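# Unmould three sand cores onto the plywood boards

## Task

Lift three sand cores out of the mould and set them down lying on the plywood boards next to it, then release them: the long core with the rounded nose, and the two upright bladed cores that sit in the half of the mould on the robot's right. The remaining two cores must stay upright in the mould.

## Robot and tools

Robot: two six-joint arms, left_arm and right_arm, each ending in a parallel two-finger gripper with a wrist camera. Per arm, joints go from base to hand: waist, shoulder, elbow, wrist pitch, wrist yaw, wrist roll. Stated ranges in radians: waist -2.618 to 3.054, shoulder 0.000 to 3.142, elbow 0.000 to 3.142, wrist pitch -1.571 to 1.571, wrist yaw -1.571 to 1.571, wrist roll -2.094 to 2.094. Real limits may differ from these by up to 0.059 rad either way.

Scene frame: origin at table-top height, halfway between the nominal arm bases; +x points out over the table, +z up, and left_arm is on the +y side (this is not the left of any image). Calibrated bases: left_arm at (-0.041, +0.329, +0.029) m, right_arm at (-0.052, -0.233, +0.005) m, each turned slightly about z. Results report each gripper's end_effector_position (m) and end_effector_quat_wxyz in this frame; the position is the point between the finger pads, about 1 cm short of the tips. Fingers point along the gripper's +z and close along its y. Reported poses can be a few cm off, worse at long reach.

Command row: a flat list of 14 numbers covering both arms, even if only one moves: left_arm's 6 joint angles then its opening, then right_arm's 6 angles then its opening. Angles are absolute joint targets in radians (not offsets). Opening runs -1 (closed) to +1 (fully open, pads 0.094 m apart). Sending 0 is a real command, so to keep a gripper unchanged resend its current command.

execute_actions(actions, cameras): actions is a list of actions; each action is a table of up to 15 rows, one per 1/30 s step, and a short table repeats its last row to fill 15 steps. A target far beyond a joint's range (more than 0.059 rad past, and beyond its current angle) gets the call rejected; a target just past the real end is clipped, and the result may say "joint sent to its limit". Each step a joint target is kept within 0.339 rad (waist, shoulder, elbow) or 2.2 rad (wrist joints) of the measured angle, and targets that would shift a gripper over 200 mm get scaled back, so long moves need several actions and an unfinished one must be resent. An empty actions list returns the full state and all camera images.

move(target, speed, blend, opening_speed, grip_force, blocking, cameras): target is one 14-number row or a list of up to 15 rows (absolute joint angles plus openings), all sharing a 10 s budget. speed is the top rad/s of the joint with farthest to go (0.01 to 12.57, default 0.5), one value or one per target. blend (rad) rounds corners between listed targets; 0 stops at each. opening_speed (0.2 or more, per second on the -1..+1 scale) ramps the fingers gently. grip_force sets newtons per pad, 10 to 50, one value or one per arm; it persists, and lower values close slowly. blocking=false returns after about 0.5 s while the move continues; a new move then replaces it. Joints move together, paths do not avoid obstacles or the other arm, and faster moves hit harder. The result adds a "move:" line: done, off_target (resting more than 0.035 rad from target), moving, held or fault, maybe with limits=held. Neither done nor off_target tells you about contact.

wait(seconds 0 to 10) lets time run holding commands. stop brakes a running move. zoom_image(camera, region [x0, y0, x1, y1] in pixels, at most 504 by 504) enlarges part of the latest image from one of cam_head_left, cam_head_right, cam_high, cam_low, cam_left_wrist, cam_right_wrist (all 896x504). read_manual gives only licence texts. finished_scene(scene = current scene number) ends the scene for good; call nothing after it in that reply.

Result lines: Joint positions (rad, then pad gap in m) and Joint velocities per arm, in joint order; "within noise" means still. Joint targets are what the joints are being driven to now; resend them to hold an arm. Tool commands shows current opening commands. grip_measured is measured opening on the command scale; it may read ~2.5 mm wide when empty and narrower than a squeezed part. Joint torques include arm weight, carry offsets and noise, and joints 1-3 wrap at ±28 N m. "joint command not followed" means the clearance check altered targets; it does not keep the two grippers apart. Action calls also list some step-by-step joint readings.

Gripping: full grip is roughly 50-64 N per pad and jumps to the limit once about 20 N builds, so close slowly or use lower grip_force on fragile cores. To release, command an opening well above grip_measured.

Avoid: dropping cores or releasing them while moving, knocking them off the table (that fails the task), hitting the mould, table or camera stand hard, arms touching or gripping each other, and loading a wrist-camera cable (cable contact counts as hand contact). Motors heat when holding loads, reaching out or pushing against something; MOTOR HOT appears at 75 °C, 90 °C folds and disables that arm, 100 °C drops it. Time keeps passing while you compose replies, and any running move continues then. A loose object may occasionally be nudged by an outside push.

Each tool is called after "Request:" by a JSON object that holds its "fn" and its "kwargs".

## Session

Request:
{"fn": "execute_actions", "kwargs": {"actions": [], "cameras": ["cam_head_left","cam_high","cam_right_wrist"]}}

Scene clock: 0.00 s.
left_arm: end_effector_position=(+0.2183, +0.2617, +0.3639) grip_measured=+1.000 end_effector_quat_wxyz=(+0.716, -0.179, +0.614, -0.281) | right_arm: end_effector_position=(+0.2261, -0.1367, +0.3456) grip_measured=+1.000 end_effector_quat_wxyz=(+0.692, +0.062, +0.667, +0.269)
Joint positions: left_arm=[-0.501 0.468 0.452 0.218 -0.426 -0.572 0.094] | right_arm=[0.466 0.596 0.57 0.129 0.137 0.448 0.094]
Joint velocities: within noise
Joint torques (N m): no reading
Motor temperatures (°C): left_arm=[23 32 33 28 22 22 25] | right_arm=[25 32 29 29 21 24 21]
Heat: left arm: 33 °C; right arm: 32 °C.
Joint targets: left_arm=[-0.501 0.468 0.458 0.212 -0.426 -0.572] | right_arm=[0.466 0.596 0.580 0.130 0.137 0.448]
Tool commands: left_gripper/opening=+1.0 right_gripper/opening=+1.0
Images, in order (width x height): cam_head_left 896x504, cam_high 896x504, cam_right_wrist 896x504.

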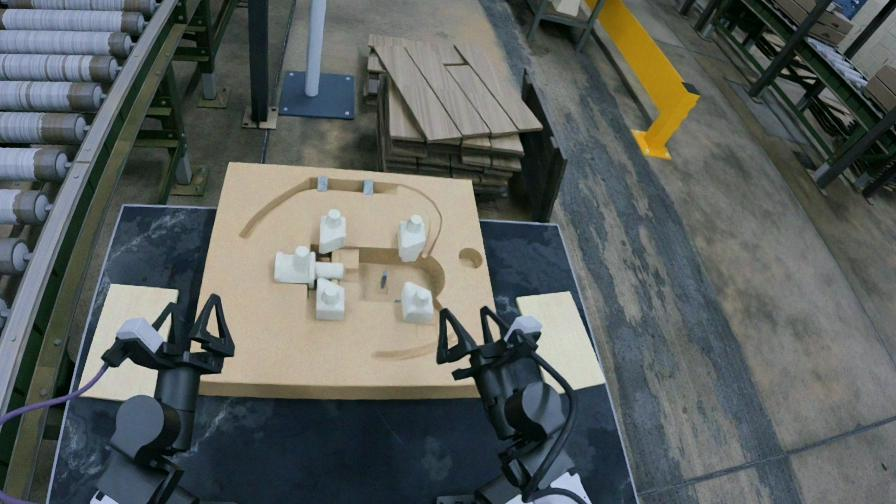

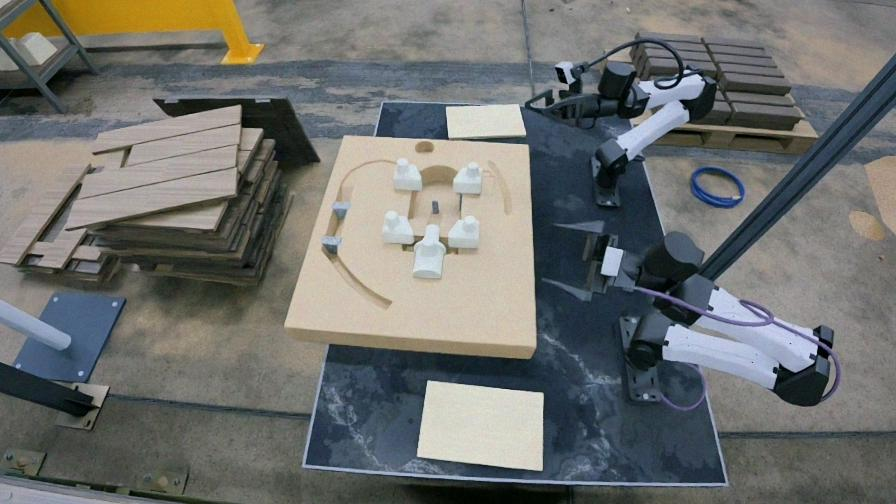

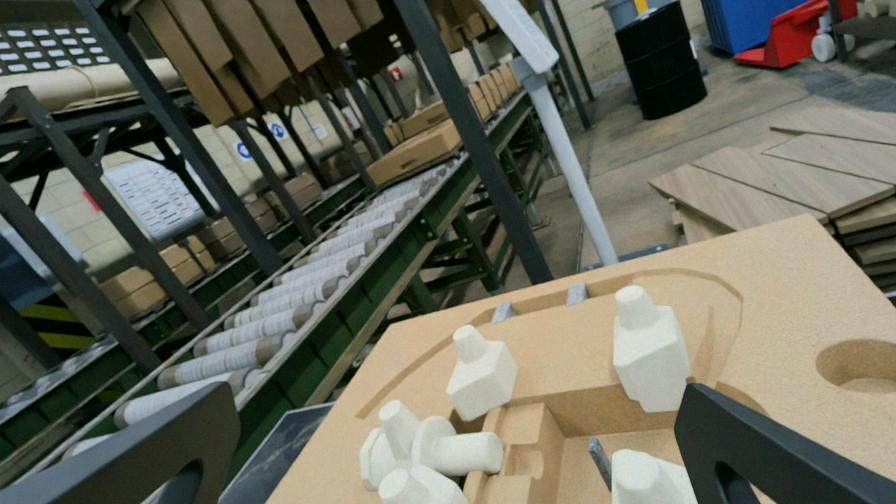

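Request:
{"fn": "move", "kwargs": {"target": [-0.437,2.122,2.278,-1.203,0.2,0.4,1,0.325,1.92,2.15,-1.36,0.115,0.25,1], "speed": 1.2, "cameras": ["cam_right_wrist","cam_left_wrist"]}}

Scene clock: 8.80 s.
left_arm: end_effector_position=(+0.4026, +0.0700, +0.2468) grip_measured=+1.000 end_effector_quat_wxyz=(+0.250, +0.419, +0.867, -0.099) | right_arm: end_effector_position=(+0.3762, -0.1332, +0.2536) grip_measured=+1.000 end_effector_quat_wxyz=(+0.223, +0.005, +0.975, -0.002)
Joint positions: left_arm=[-0.442 2.116 2.25 -1.189 0.185 0.386 0.094] | right_arm=[0.329 1.912 2.124 -1.35 0.126 0.262 0.094]
Joint torques (N m): left_arm=[0.4 -10.18 10.19 1.2 0.37 0.15] | right_arm=[-0.21 -9.77 7.76 1 -0.07 -0.18]
Heat: left arm: 35 °C; right arm: 32 °C.
Joint targets: left_arm=[-0.437 2.122 2.278 -1.203 0.200 0.400] | right_arm=[0.325 1.920 2.150 -1.360 0.115 0.250]
move: done
Images, in order (width x height): cam_left_wrist 896x504, cam_right_wrist 896x504.

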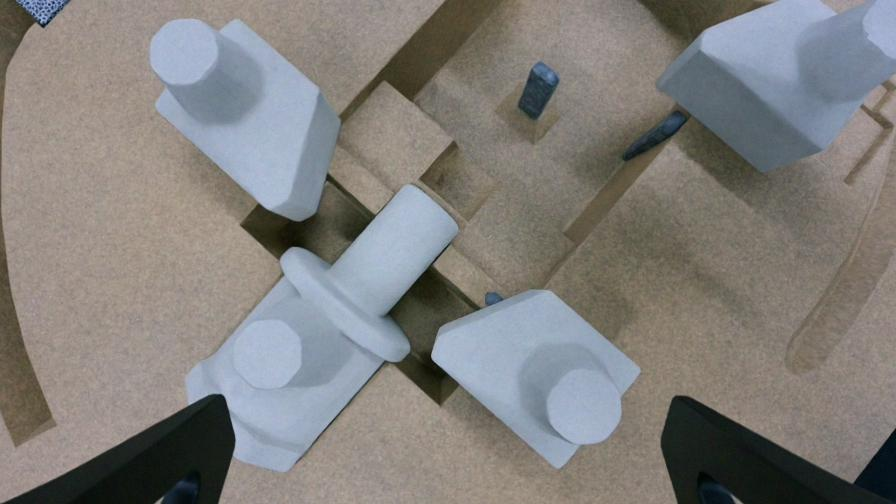

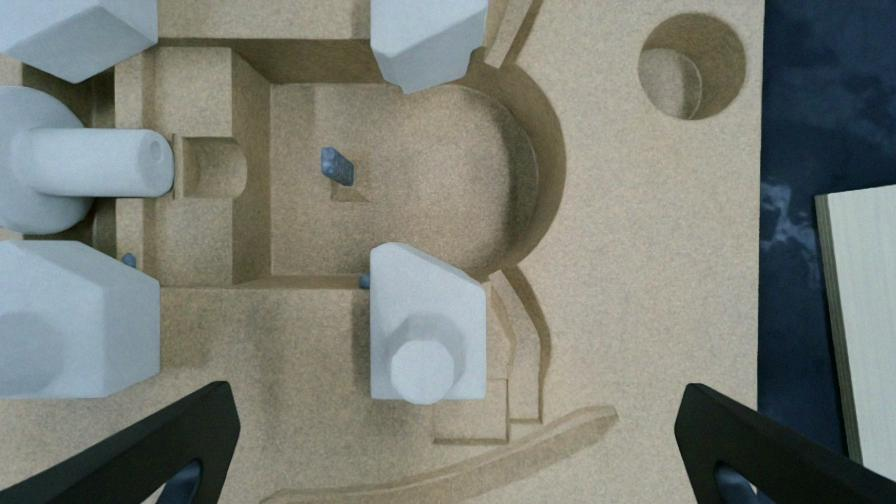

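Request:
{"fn": "move", "kwargs": {"target": [[-0.52,2.2,2.38,-1.17,-0.267,-0.404,0.35,0.356,1.84,1.81,-1.118,0.128,0.30,1],[-0.481,2.154,2.098,-0.961,-0.267,-0.404,0.35,0.356,1.812,1.52,-0.83,0.128,0.30,1]], "speed": 0.6, "blend": [0.05,0], "grip_force": [50,30], "cameras": ["cam_right_wrist","cam_left_wrist"]}}

Scene clock: 34.53 s.
left_arm: end_effector_position=(+0.4544, +0.1032, +0.1941) grip_measured=+0.352 end_effector_quat_wxyz=(+0.288, +0.022, +0.957, -0.006) | right_arm: end_effector_position=(+0.3743, -0.1243, +0.1245) grip_measured=+1.000 end_effector_quat_wxyz=(+0.207, +0.005, +0.978, -0.002)
Joint positions: left_arm=[-0.482 2.178 2.113 -0.971 -0.249 -0.391 0.063] | right_arm=[0.35 1.848 1.525 -0.851 0.126 0.286 0.094]
Joint torques (N m): left_arm=[0.02 -13.49 6.65 1.49 -0.26 -0.11] | right_arm=[0.84 -14.04 5.81 1.21 0.07 0.06]
Motor temperatures (°C): left_arm=[23 44 38 31 22 22 25] | right_arm=[25 36 33 31 21 24 21]
Heat: left arm: 44 °C; right arm: 36 °C.
Joint targets: left_arm=[-0.481 2.154 2.098 -0.961 -0.267 -0.404] | right_arm=[0.356 1.812 1.520 -0.830 0.128 0.300]
grip_force (N): 50, 30
move: off_target (right_arm); right_arm: the shoulder is farthest, 0.036 rad from its target
Images, in order (width x height): cam_left_wrist 896x504, cam_right_wrist 896x504.

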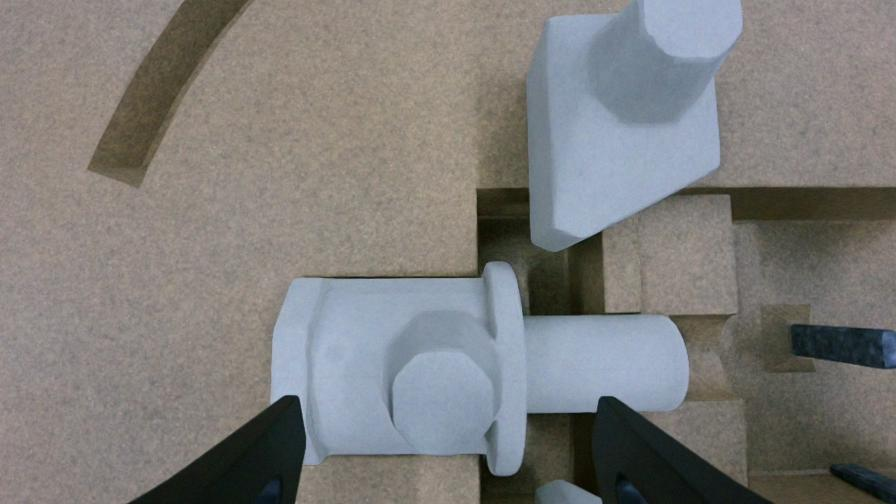

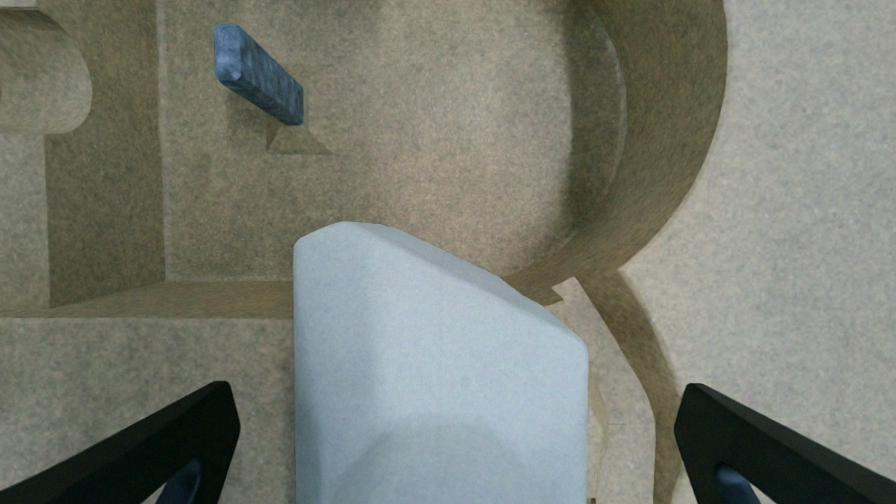

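Request:
{"fn": "move", "kwargs": {"target": [[-0.474,2.15,1.927,-0.778,-0.267,-0.404,0.35,0.356,1.812,1.48,-0.79,0.128,0.30,1],[-0.474,2.15,1.927,-0.778,-0.267,-0.404,-0.8,0.356,1.812,1.48,-0.79,0.128,0.30,-0.1]], "speed": 0.4, "cameras": ["cam_right_wrist","cam_left_wrist"]}}

Scene clock: 47.27 s.
left_arm: end_effector_position=(+0.4611, +0.1046, +0.1542) grip_measured=-0.262 end_effector_quat_wxyz=(+0.295, +0.017, +0.955, -0.002) | right_arm: end_effector_position=(+0.3742, -0.1221, +0.1161) grip_measured=+0.166 end_effector_quat_wxyz=(+0.210, +0.003, +0.978, +0.000)
Joint positions: left_arm=[-0.478 2.176 1.943 -0.792 -0.261 -0.392 0.035] | right_arm=[0.355 1.847 1.488 -0.808 0.125 0.286 0.055]
Joint torques (N m): left_arm=[0.25 -13.72 6.74 1.5 -0.13 -0.1] | right_arm=[0.42 -13.94 5.65 1.2 0.11 0.1]
Motor temperatures (°C): left_arm=[23 51 38 32 22 22 25] | right_arm=[25 39 33 32 21 24 21]
Heat: left arm: 51 °C; right arm: 39 °C.
Joint targets: left_arm=[-0.474 2.150 1.927 -0.778 -0.267 -0.404] | right_arm=[0.356 1.812 1.480 -0.790 0.128 0.300]
grip_force (N): 50, 30
move: done
Images, in order (width x height): cam_left_wrist 896x504, cam_right_wrist 896x504.

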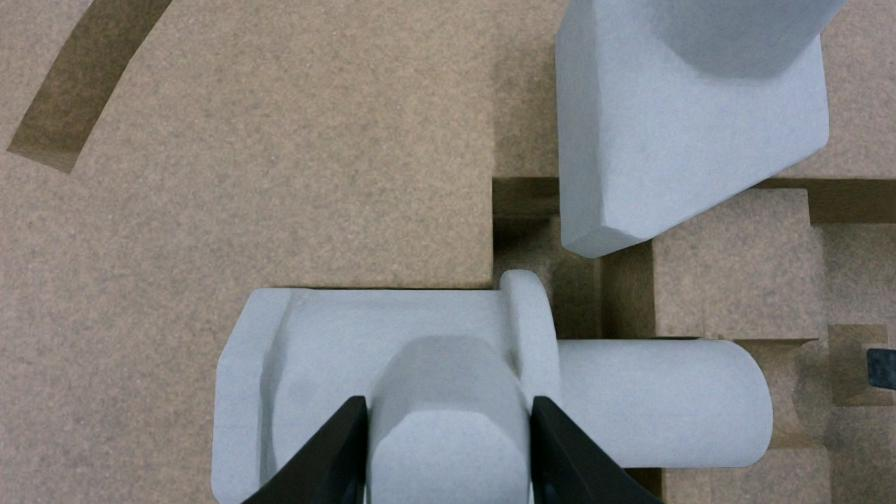

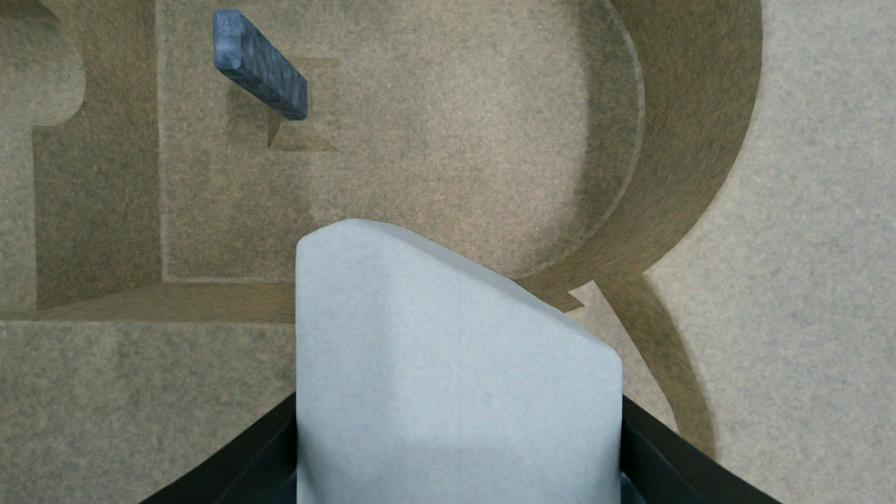

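Request:
{"fn": "move", "kwargs": {"target": [[-0.474,2.16,2.15,-0.98,-0.267,-0.404,-0.8,0.356,1.82,1.65,-0.96,0.128,0.30,-0.1],[-0.474,2.23,2.52,-1.16,-0.267,-0.404,-0.8,0.356,1.86,1.98,-1.22,0.128,0.30,-0.1],[-0.2,2.1,2.25,-1.1,-0.1,-0.2,-0.8,0.1,1.87,2.1,-1.2,0.05,0.1,-0.1],[0.2,1.85,1.8,-0.8,0.1,0.15,-0.8,-0.4,1.78,1.6,-0.4,-0.3,-0.1,-0.1],[0.527,1.69,1.34,-0.53,0.31,0.445,-0.8,-0.775,1.876,1.128,0.28,-0.73,-0.43,-0.1]], "speed": [0.4,0.5,0.8,0.8,0.8], "blend": [0.04,0.06,0.12,0.12,0], "cameras": ["cam_right_wrist","cam_left_wrist","cam_high","cam_low"]}}

Scene clock: 73.50 s.
left_arm: end_effector_position=(+0.3623, +0.5007, +0.1436) grip_measured=-0.262 end_effector_quat_wxyz=(+0.283, -0.003, +0.959, +0.001) | right_arm: end_effector_position=(+0.3658, -0.5219, +0.1336) grip_measured=+0.165 end_effector_quat_wxyz=(+0.545, +0.006, +0.838, -0.021)
Joint positions: left_arm=[0.53 1.757 1.328 -0.625 0.263 0.43 0.035] | right_arm=[-0.778 1.883 1.118 0.205 -0.701 -0.414 0.055]
Joint torques (N m): left_arm=[-0.43 -13.91 9.07 2.26 0.73 0.15] | right_arm=[0.62 -11.49 6.94 2.34 -0.52 -0.27]
Motor temperatures (°C): left_arm=[23 60 39 33 22 22 26] | right_arm=[25 42 35 33 21 24 22]
Heat: left arm: 60 °C; right arm: 42 °C.
Joint targets: left_arm=[0.527 1.690 1.340 -0.530 0.310 0.445] | right_arm=[-0.775 1.876 1.128 0.280 -0.730 -0.430]
grip_force (N): 50, 30
move: off_target (left_arm, right_arm); left_arm: the wrist pitch is farthest, 0.095 rad from its target; right_arm: the wrist pitch is farthest, 0.075 rad from its target
Images, in order (width x height): cam_high 896x504, cam_low 896x504, cam_left_wrist 896x504, cam_right_wrist 896x504.

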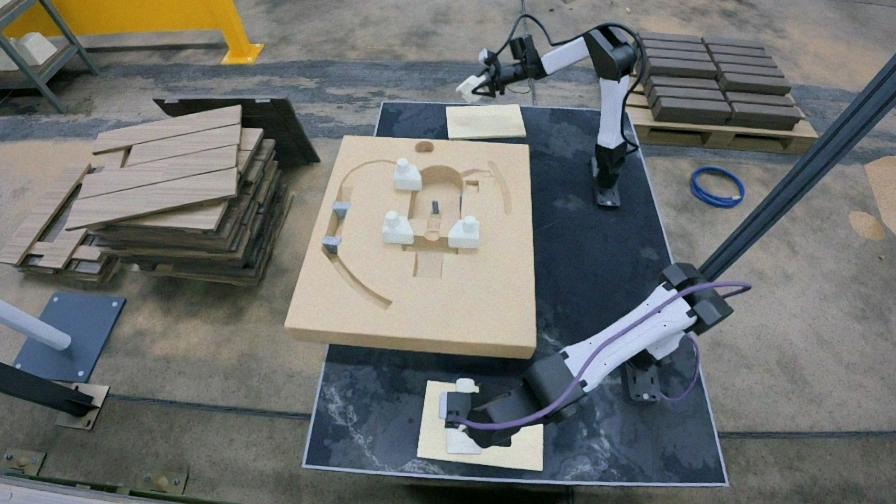

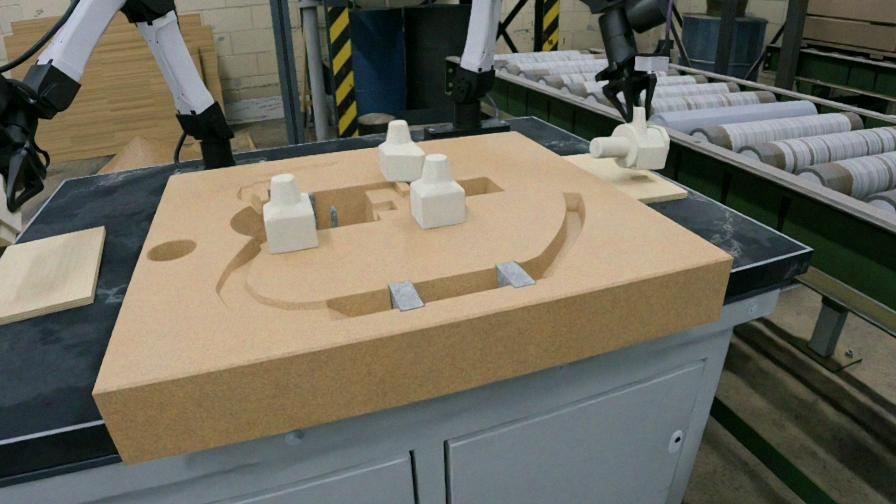

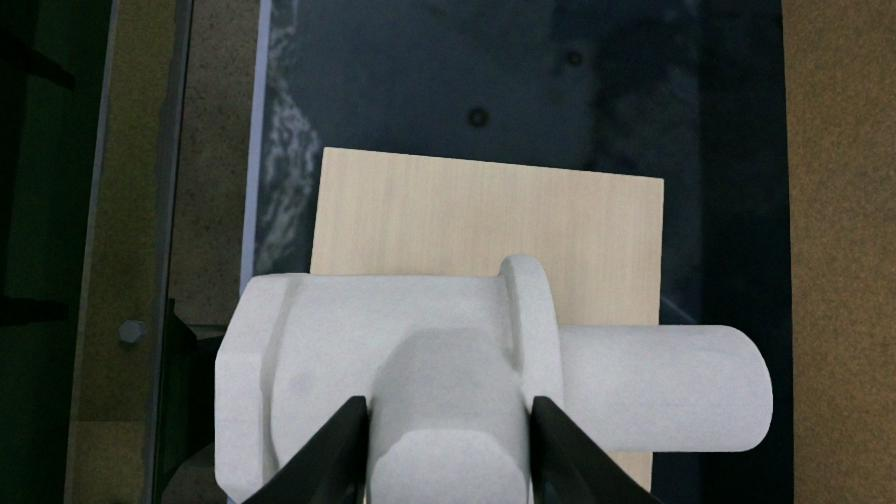

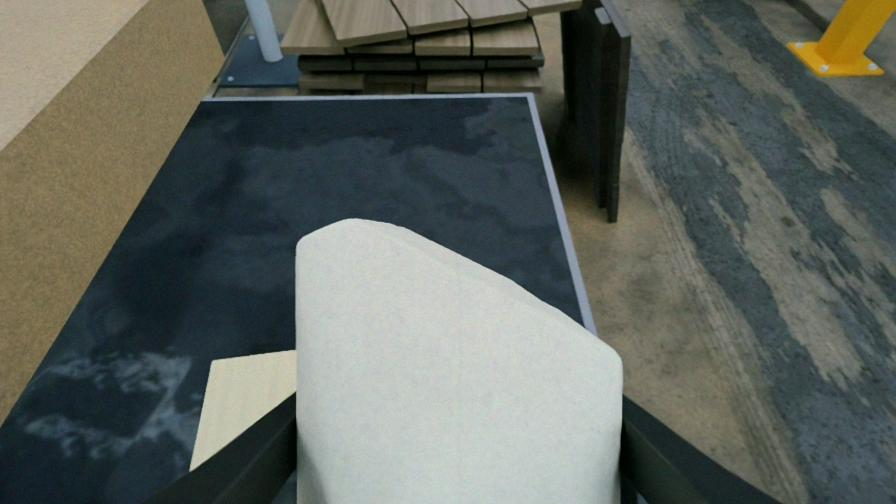

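Request:
{"fn": "move", "kwargs": {"target": [[0.52,1.71,1.285,-0.44,0.31,0.445,-0.8,-0.86,2.095,0.90,0.96,-0.90,-0.27,-0.1],[0.52,1.715,1.25,-0.42,0.31,0.445,-0.8,-0.86,2.2,0.89,1.05,-0.90,-0.27,-0.1],[0.52,1.72,1.245,-0.42,0.31,0.445,-0.8,-0.86,2.265,0.89,1.10,-0.90,-0.27,-0.1]], "speed": [0.5,0.15,0.15], "blend": [0.03,0.03,0], "grip_force": [50,12], "cameras": ["cam_right_wrist","cam_left_wrist","cam_high","cam_low"]}}

Request:
{"fn": "zoom_image", "kwargs": {"camera": "cam_high", "region": [430, 60, 560, 150]}}

Request:
{"fn": "zoom_image", "kwargs": {"camera": "cam_low", "region": [540, 40, 740, 240]}}

Scene clock: 87.73 s.
left_arm: end_effector_position=(+0.3612, +0.4976, +0.1232) grip_measured=-0.262 end_effector_quat_wxyz=(+0.290, +0.000, +0.957, +0.004) | right_arm: end_effector_position=(+0.3474, -0.5205, +0.0605) grip_measured=+0.169 end_effector_quat_wxyz=(+0.657, -0.040, +0.753, -0.022)
Joint positions: left_arm=[0.525 1.757 1.237 -0.519 0.264 0.431 0.035] | right_arm=[-0.859 2.236 0.892 1.117 -0.917 -0.268 0.055]
Joint torques (N m): left_arm=[-0.58 -11.29 8.61 2.32 0.73 0.14] | right_arm=[0.2 -8.61 4.01 1.52 0.05 -0.08]
Motor temperatures (°C): left_arm=[23 63 40 35 23 22 27] | right_arm=[25 44 35 37 21 24 22]
Heat: left arm: 63 °C; right arm: 44 °C.
Joint targets: left_arm=[0.520 1.720 1.245 -0.420 0.310 0.445] | right_arm=[-0.860 2.265 0.890 1.100 -0.900 -0.270]
grip_force (N): 50, 12
move: off_target (left_arm); left_arm: the wrist pitch is farthest, 0.099 rad from its target
Images, in order (width x height): cam_high 896x504, cam_low 896x504, cam_left_wrist 896x504, cam_right_wrist 896x504.

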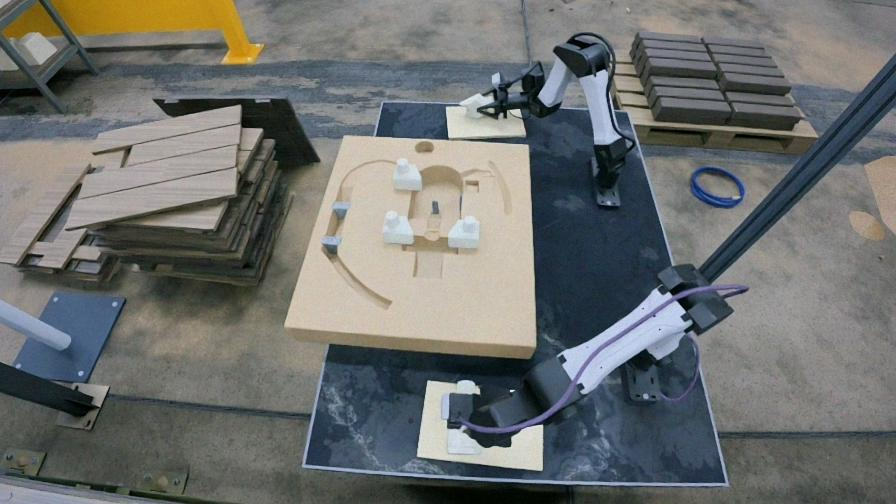

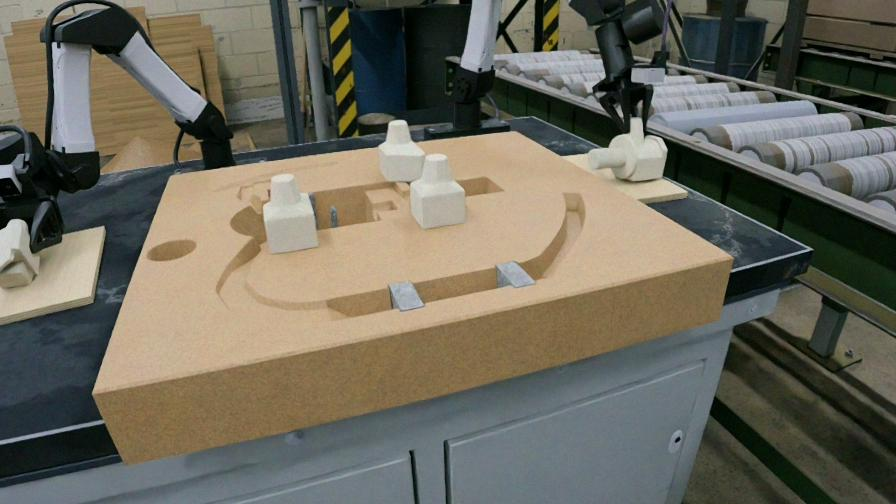

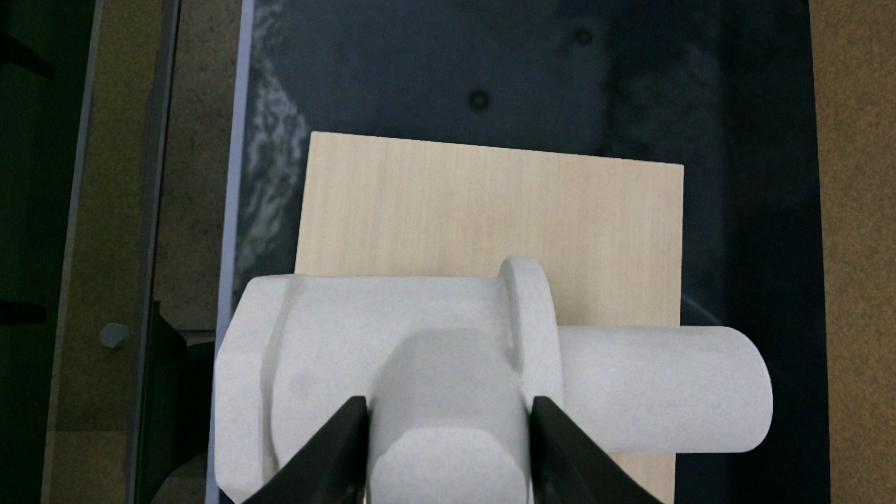

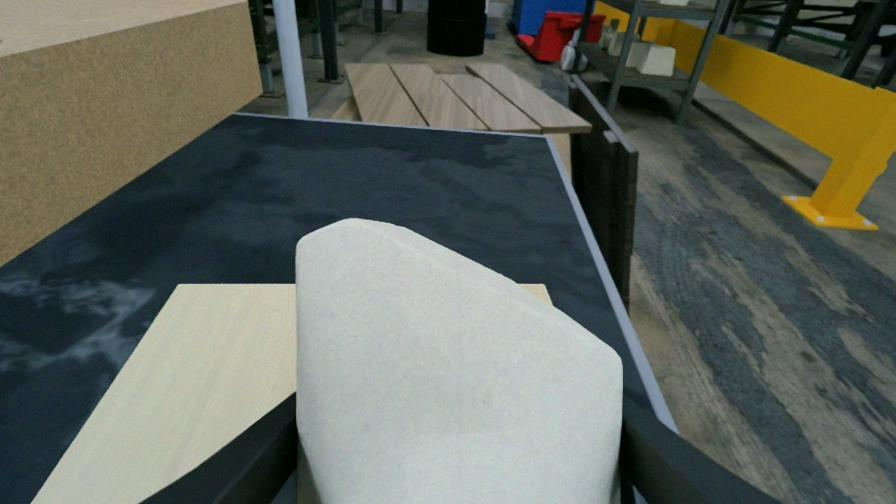

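Scaled by 3.877 from the camera's 896x504 image, which has a finer 1280x720 frame.

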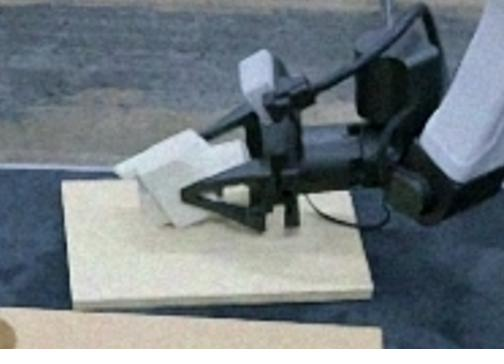

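Scaled by 2.520 from the camera's 896x504 image, which has a finer 1280x720 frame.

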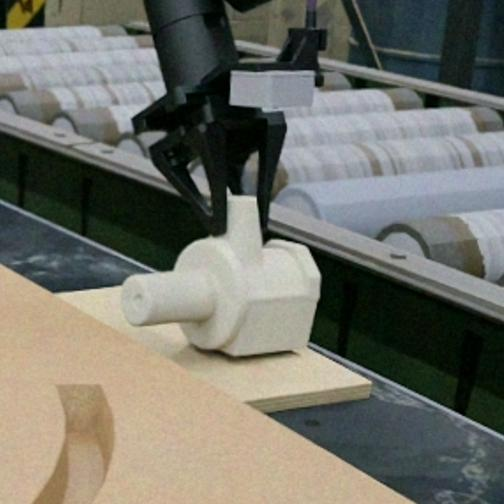

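Request:
{"fn": "move", "kwargs": {"target": [[0.52,1.735,1.23,-0.42,0.31,0.445,-0.8,-0.86,2.265,0.89,1.10,-0.90,-0.27,0.186],[0.52,1.735,1.23,-0.42,0.31,0.445,-0.8,-0.86,2.265,0.89,1.10,-0.90,-0.27,0.191],[0.52,1.735,1.23,-0.42,0.31,0.445,-0.8,-0.86,2.265,0.89,1.10,-0.90,-0.27,0.195],[0.52,1.735,1.23,-0.42,0.31,0.445,-0.8,-0.86,2.265,0.89,1.10,-0.90,-0.27,0.199],[0.52,1.735,1.23,-0.42,0.31,0.445,-0.8,-0.86,2.265,0.89,1.10,-0.90,-0.27,0.203]], "speed": 0.1, "cameras": ["cam_right_wrist","cam_low"]}}

Request:
{"fn": "zoom_image", "kwargs": {"camera": "cam_low", "region": [540, 40, 740, 240]}}

Scene clock: 95.57 s.
left_arm: end_effector_position=(+0.3619, +0.4980, +0.1220) grip_measured=-0.262 end_effector_quat_wxyz=(+0.292, +0.003, +0.956, +0.006) | right_arm: end_effector_position=(+0.3464, -0.5217, +0.0537) grip_measured=+0.202 end_effector_quat_wxyz=(+0.651, -0.032, +0.758, -0.019)
Joint positions: left_arm=[0.525 1.757 1.228 -0.504 0.264 0.434 0.035] | right_arm=[-0.86 2.247 0.892 1.108 -0.907 -0.267 0.056]
Joint torques (N m): left_arm=[-0.57 -9.95 7.95 2.16 0.72 0.11] | right_arm=[0.35 -9.62 4.15 1.58 -0.05 -0.09]
Motor temperatures (°C): left_arm=[23 62 41 36 23 22 27] | right_arm=[25 44 34 36 21 24 22]
Heat: left arm: 62 °C; right arm: 44 °C.
Joint targets: left_arm=[0.520 1.735 1.230 -0.420 0.310 0.445] | right_arm=[-0.860 2.265 0.890 1.100 -0.900 -0.270]
grip_force (N): 50, 12
move: off_target (left_arm); left_arm: the wrist pitch is farthest, 0.084 rad from its target
Images, in order (width x height): cam_low 896x504, cam_right_wrist 896x504.

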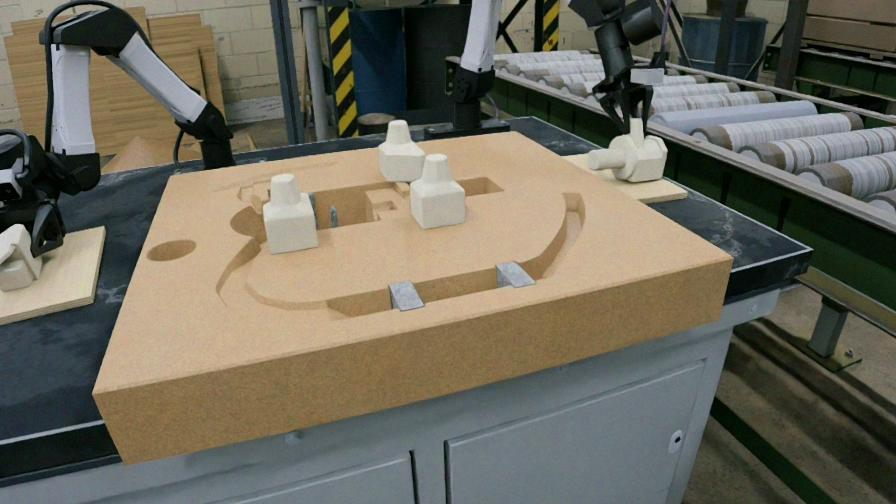

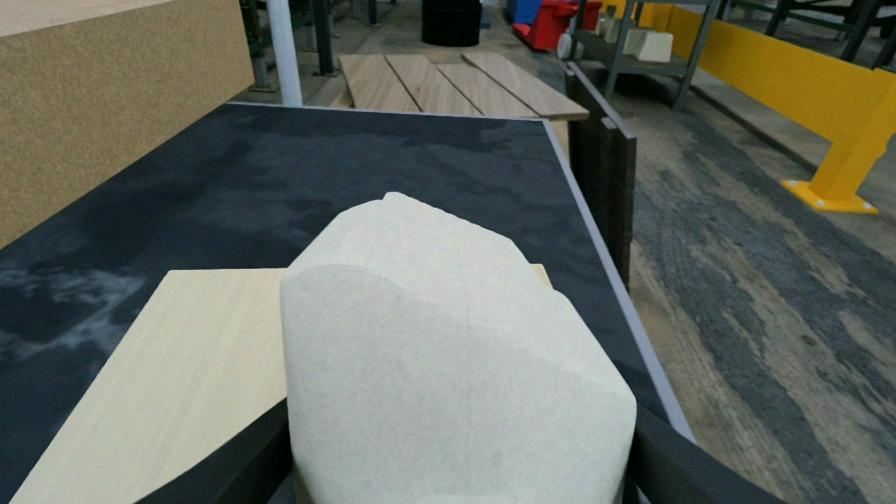

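Scaled by 2.520 from the camera's 896x504 image, which has a finer 1280x720 frame.

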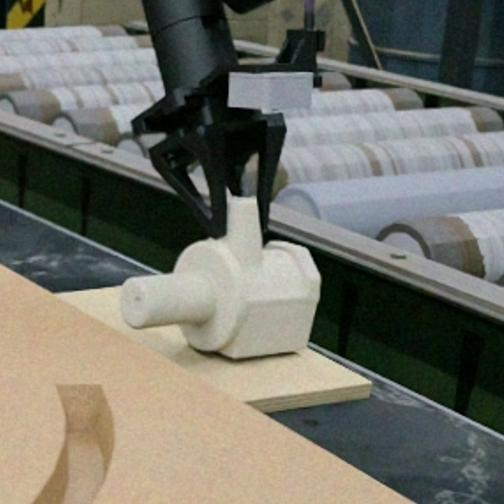

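Request:
{"fn": "move", "kwargs": {"target": [[0.52,1.75,1.22,-0.41,0.31,0.445,-0.8,-0.86,2.265,0.89,1.10,-0.90,-0.27,0.207],[0.52,1.75,1.22,-0.41,0.31,0.445,-0.26,-0.86,2.265,0.89,1.10,-0.90,-0.27,0.213],[0.52,1.75,1.22,-0.41,0.31,0.445,-0.22,-0.86,2.265,0.89,1.10,-0.90,-0.27,0.25],[0.52,1.75,1.22,-0.41,0.31,0.445,0.35,-0.86,2.25,0.89,1.10,-0.90,-0.27,1.0]], "speed": 0.1, "opening_speed": 0.6, "cameras": ["cam_right_wrist","cam_low"]}}

Request:
{"fn": "zoom_image", "kwargs": {"camera": "cam_low", "region": [540, 40, 740, 240]}}

Scene clock: 109.10 s.
left_arm: end_effector_position=(+0.3772, +0.4982, +0.1306) grip_measured=+0.348 end_effector_quat_wxyz=(+0.330, +0.014, +0.944, +0.007) | right_arm: end_effector_position=(+0.3464, -0.5220, +0.0535) grip_measured=+0.998 end_effector_quat_wxyz=(+0.651, -0.031, +0.758, -0.020)
Joint positions: left_arm=[0.523 1.759 1.221 -0.422 0.3 0.435 0.063] | right_arm=[-0.86 2.247 0.892 1.107 -0.905 -0.267 0.094]
Joint torques (N m): left_arm=[-0.31 -8.87 7.86 1.57 0.36 0.12] | right_arm=[0.25 -11.07 4.08 1.6 -0.1 -0.1]
Motor temperatures (°C): left_arm=[23 58 40 36 23 22 27] | right_arm=[25 44 33 35 21 24 22]
Heat: left arm: 58 °C; right arm: 44 °C.
Joint targets: left_arm=[0.520 1.750 1.220 -0.410 0.310 0.445] | right_arm=[-0.860 2.250 0.890 1.100 -0.900 -0.270]
grip_force (N): 50, 12
move: done; target 2's new numbers were sent with left_arm's wrist pitch 0.079 rad from that target; target 3's new numbers were sent with left_arm's wrist pitch 0.078 rad from that target
Images, in order (width x height): cam_low 896x504, cam_right_wrist 896x504.

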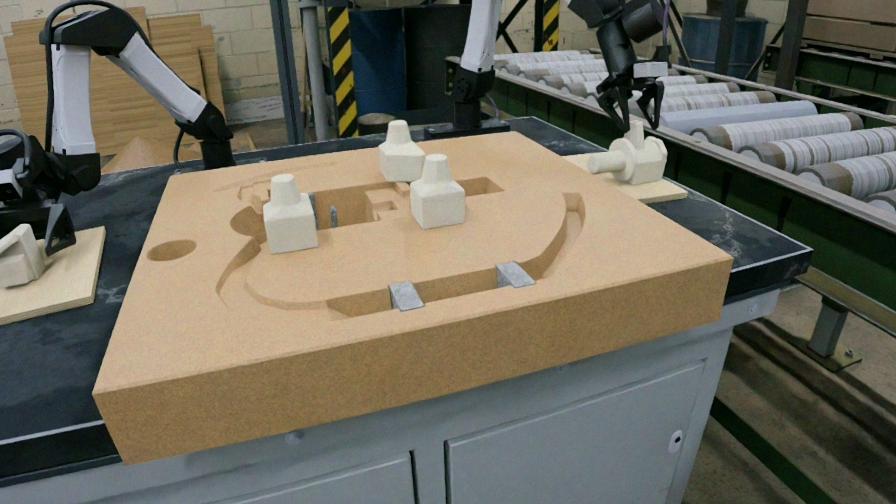

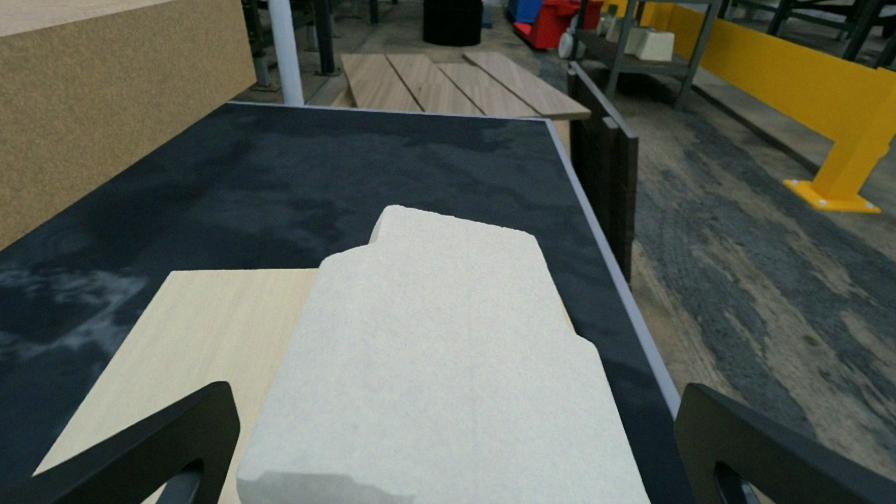

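Scaled by 2.520 from the camera's 896x504 image, which has a finer 1280x720 frame.

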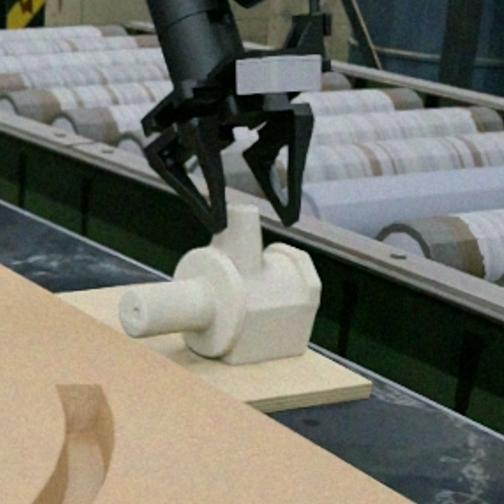

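Request:
{"fn": "move", "kwargs": {"target": [[0.52,1.62,1.37,-0.62,0.31,0.445,0.35,-0.86,1.8,0.89,0.8,-0.90,-0.27,1],[0.52,1.5,1.4,-0.65,0.31,0.445,0.35,-0.35,1.85,1.6,-0.3,-0.2,0,1],[0.52,1.5,1.4,-0.65,0.31,0.445,0.35,0.29,1.97,1.966,-0.84,0.173,0.21,1]], "speed": [0.6,1.0,1.0], "blend": [0.1,0.15,0], "cameras": ["cam_right_wrist","cam_high"]}}

Scene clock: 117.17 s.
left_arm: end_effector_position=(+0.3584, +0.4879, +0.2585) grip_measured=+0.348 end_effector_quat_wxyz=(+0.399, +0.027, +0.915, +0.047) | right_arm: end_effector_position=(+0.4665, -0.1334, +0.2372) grip_measured=+0.998 end_effector_quat_wxyz=(+0.362, +0.006, +0.932, +0.003)
Joint positions: left_arm=[0.523 1.519 1.37 -0.638 0.3 0.435 0.063] | right_arm=[0.294 1.951 1.938 -0.832 0.162 0.195 0.094]
Joint torques (N m): left_arm=[-0.31 -8.02 11.21 1.58 0.32 0.12] | right_arm=[-0.06 -9.81 8.72 1.45 0.2 0.08]
Motor temperatures (°C): left_arm=[23 55 40 36 23 22 26] | right_arm=[25 44 33 35 21 24 22]
Heat: left arm: 55 °C; right arm: 44 °C.
Joint targets: left_arm=[0.520 1.500 1.400 -0.650 0.310 0.445] | right_arm=[0.290 1.970 1.966 -0.840 0.173 0.210]
grip_force (N): 50, 12
move: done
Images, in order (width x height): cam_high 896x504, cam_right_wrist 896x504.

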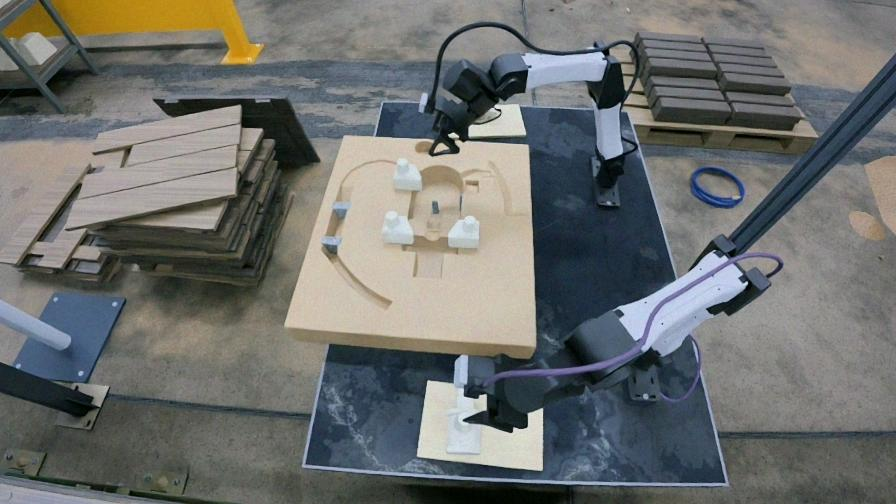

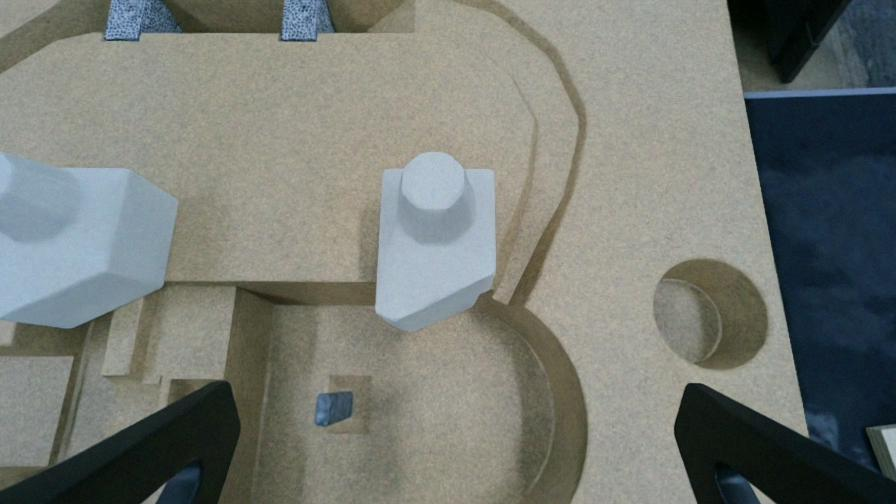

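Request:
{"fn": "move", "kwargs": {"target": [[0.52,1.5,1.4,-0.65,0.31,0.445,0.35,0.262,2.41,2.54,-1.0,0.143,0.178,1],[0.52,1.5,1.4,-0.65,0.31,0.445,0.35,0.261,2.345,2.32,-0.82,0.143,0.178,1],[0.52,1.5,1.4,-0.65,0.31,0.445,0.35,0.261,2.32,2.155,-0.66,0.143,0.178,1]], "speed": 0.5, "blend": [0.05,0.05,0], "cameras": ["cam_right_wrist"]}}

Scene clock: 126.27 s.
left_arm: end_effector_position=(+0.3584, +0.4879, +0.2585) grip_measured=+0.348 end_effector_quat_wxyz=(+0.399, +0.027, +0.915, +0.047) | right_arm: end_effector_position=(+0.5557, -0.1267, +0.1194) grip_measured=+0.998 end_effector_quat_wxyz=(+0.340, +0.013, +0.940, -0.004)
Joint positions: left_arm=[0.523 1.519 1.37 -0.638 0.3 0.435 0.063] | right_arm=[0.267 2.369 2.161 -0.682 0.154 0.19 0.094]
Joint torques (N m): left_arm=[-0.34 -8.03 11.23 1.58 0.36 0.1] | right_arm=[-0.38 -20.41 6.24 1.64 -0.04 -0.18]
Heat: left arm: 53 °C; right arm: 45 °C.
Joint targets: left_arm=[0.520 1.500 1.400 -0.650 0.310 0.445] | right_arm=[0.261 2.320 2.155 -0.660 0.143 0.178]
grip_force (N): 50, 12
move: off_target (right_arm); right_arm: the shoulder is farthest, 0.049 rad from its target
Images, in order (width x height): cam_right_wrist 896x504.

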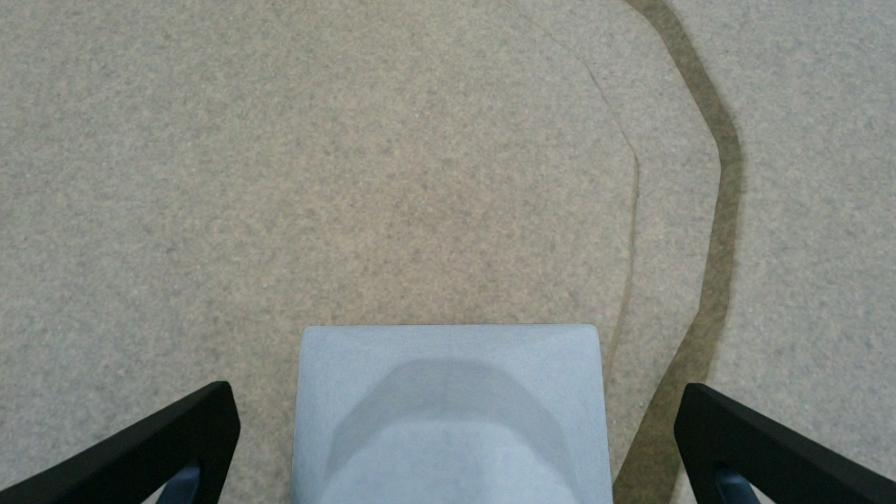

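Request:
{"fn": "move", "kwargs": {"target": [[0.52,1.5,1.4,-0.65,0.31,0.445,0.35,0.262,2.32,2.155,-0.66,0.143,0.178,-0.1],[0.52,1.5,1.4,-0.65,0.31,0.445,0.35,0.262,2.33,2.34,-0.83,0.143,0.178,-0.1],[0.52,1.5,1.4,-0.65,0.31,0.445,0.35,0.262,2.37,2.55,-1.0,0.143,0.178,-0.1],[0.52,1.5,1.4,-0.65,0.31,0.445,0.35,0.2,1.9,2.1,-0.95,0.1,0.15,-0.1],[0.52,1.5,1.4,-0.65,0.31,0.445,0.35,-0.4,1.75,1.6,-0.4,-0.3,-0.1,-0.1],[0.52,1.5,1.4,-0.65,0.31,0.445,0.35,-0.67,1.72,0.85,0.6,-0.66,-0.28,-0.1],[0.52,1.5,1.4,-0.65,0.31,0.445,0.35,-0.685,2.0,0.65,1.22,-0.74,-0.17,-0.1]], "speed": [0.4,0.4,0.5,0.8,0.9,0.9,0.5], "blend": [0,0.04,0.06,0.12,0.15,0.1,0], "grip_force": [50,30], "cameras": ["cam_right_wrist","cam_low","cam_high"]}}

Request:
{"fn": "zoom_image", "kwargs": {"camera": "cam_high", "region": [430, 50, 560, 150]}}

Scene clock: 147.17 s.
left_arm: end_effector_position=(+0.3584, +0.4879, +0.2585) grip_measured=+0.348 end_effector_quat_wxyz=(+0.399, +0.027, +0.915, +0.047) | right_arm: end_effector_position=(+0.3539, -0.4415, +0.0880) grip_measured=+0.166 end_effector_quat_wxyz=(+0.647, -0.015, +0.762, -0.009)
Joint positions: left_arm=[0.523 1.519 1.37 -0.638 0.3 0.435 0.063] | right_arm=[-0.68 1.999 0.647 1.133 -0.723 -0.179 0.055]
Joint torques (N m): left_arm=[-0.39 -7.98 11.15 1.58 0.33 0.11] | right_arm=[-0.05 -9.18 4.52 2.51 -0.26 0.07]
Motor temperatures (°C): left_arm=[23 49 43 35 22 22 26] | right_arm=[25 53 35 37 21 24 22]
Heat: left arm: 49 °C; right arm: 53 °C.
Joint targets: left_arm=[0.520 1.500 1.400 -0.650 0.310 0.445] | right_arm=[-0.685 2.000 0.650 1.220 -0.740 -0.170]
grip_force (N): 50, 30
move: off_target (right_arm); right_arm: the wrist pitch is farthest, 0.087 rad from its target
Images, in order (width x height): cam_high 896x504, cam_low 896x504, cam_right_wrist 896x504.

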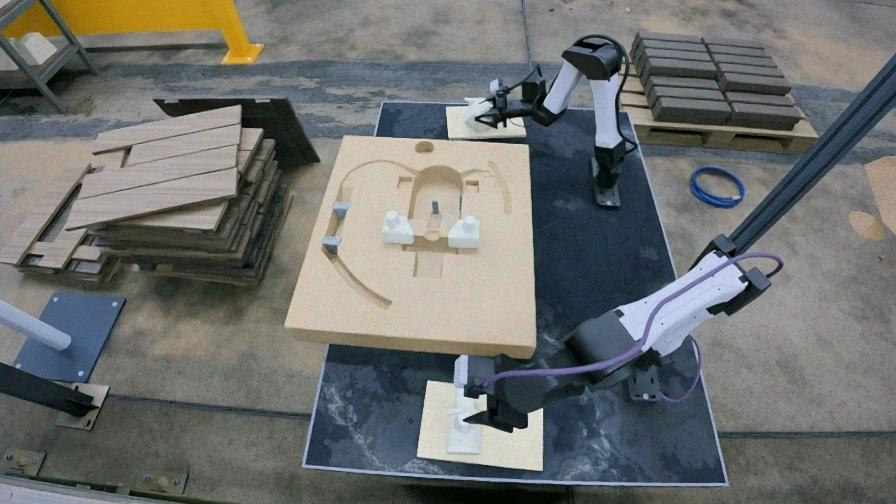

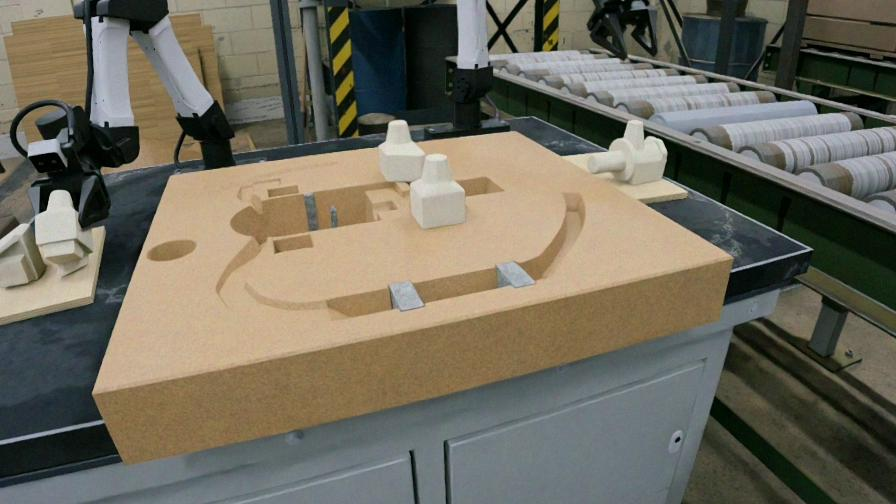

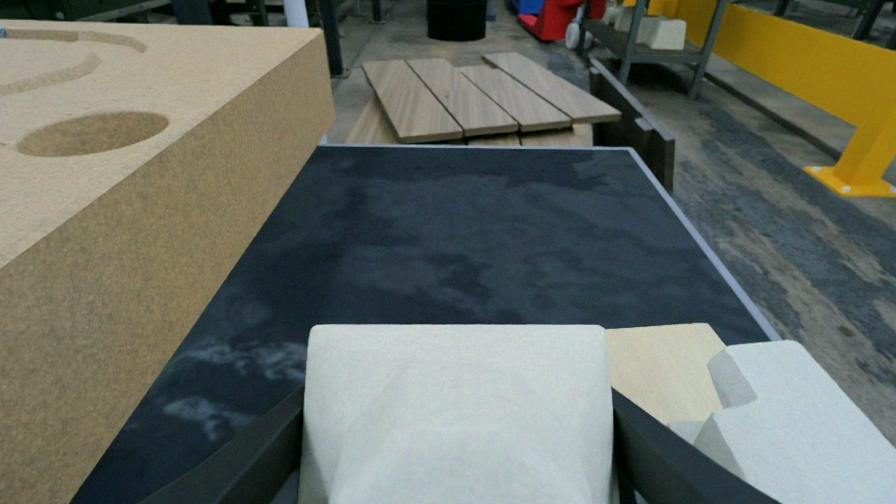

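Scaled by 3.877 from the camera's 896x504 image, which has a finer 1280x720 frame.

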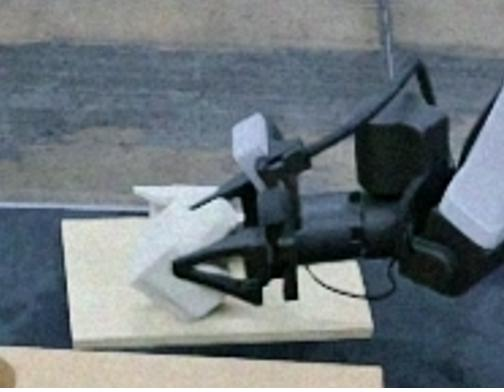

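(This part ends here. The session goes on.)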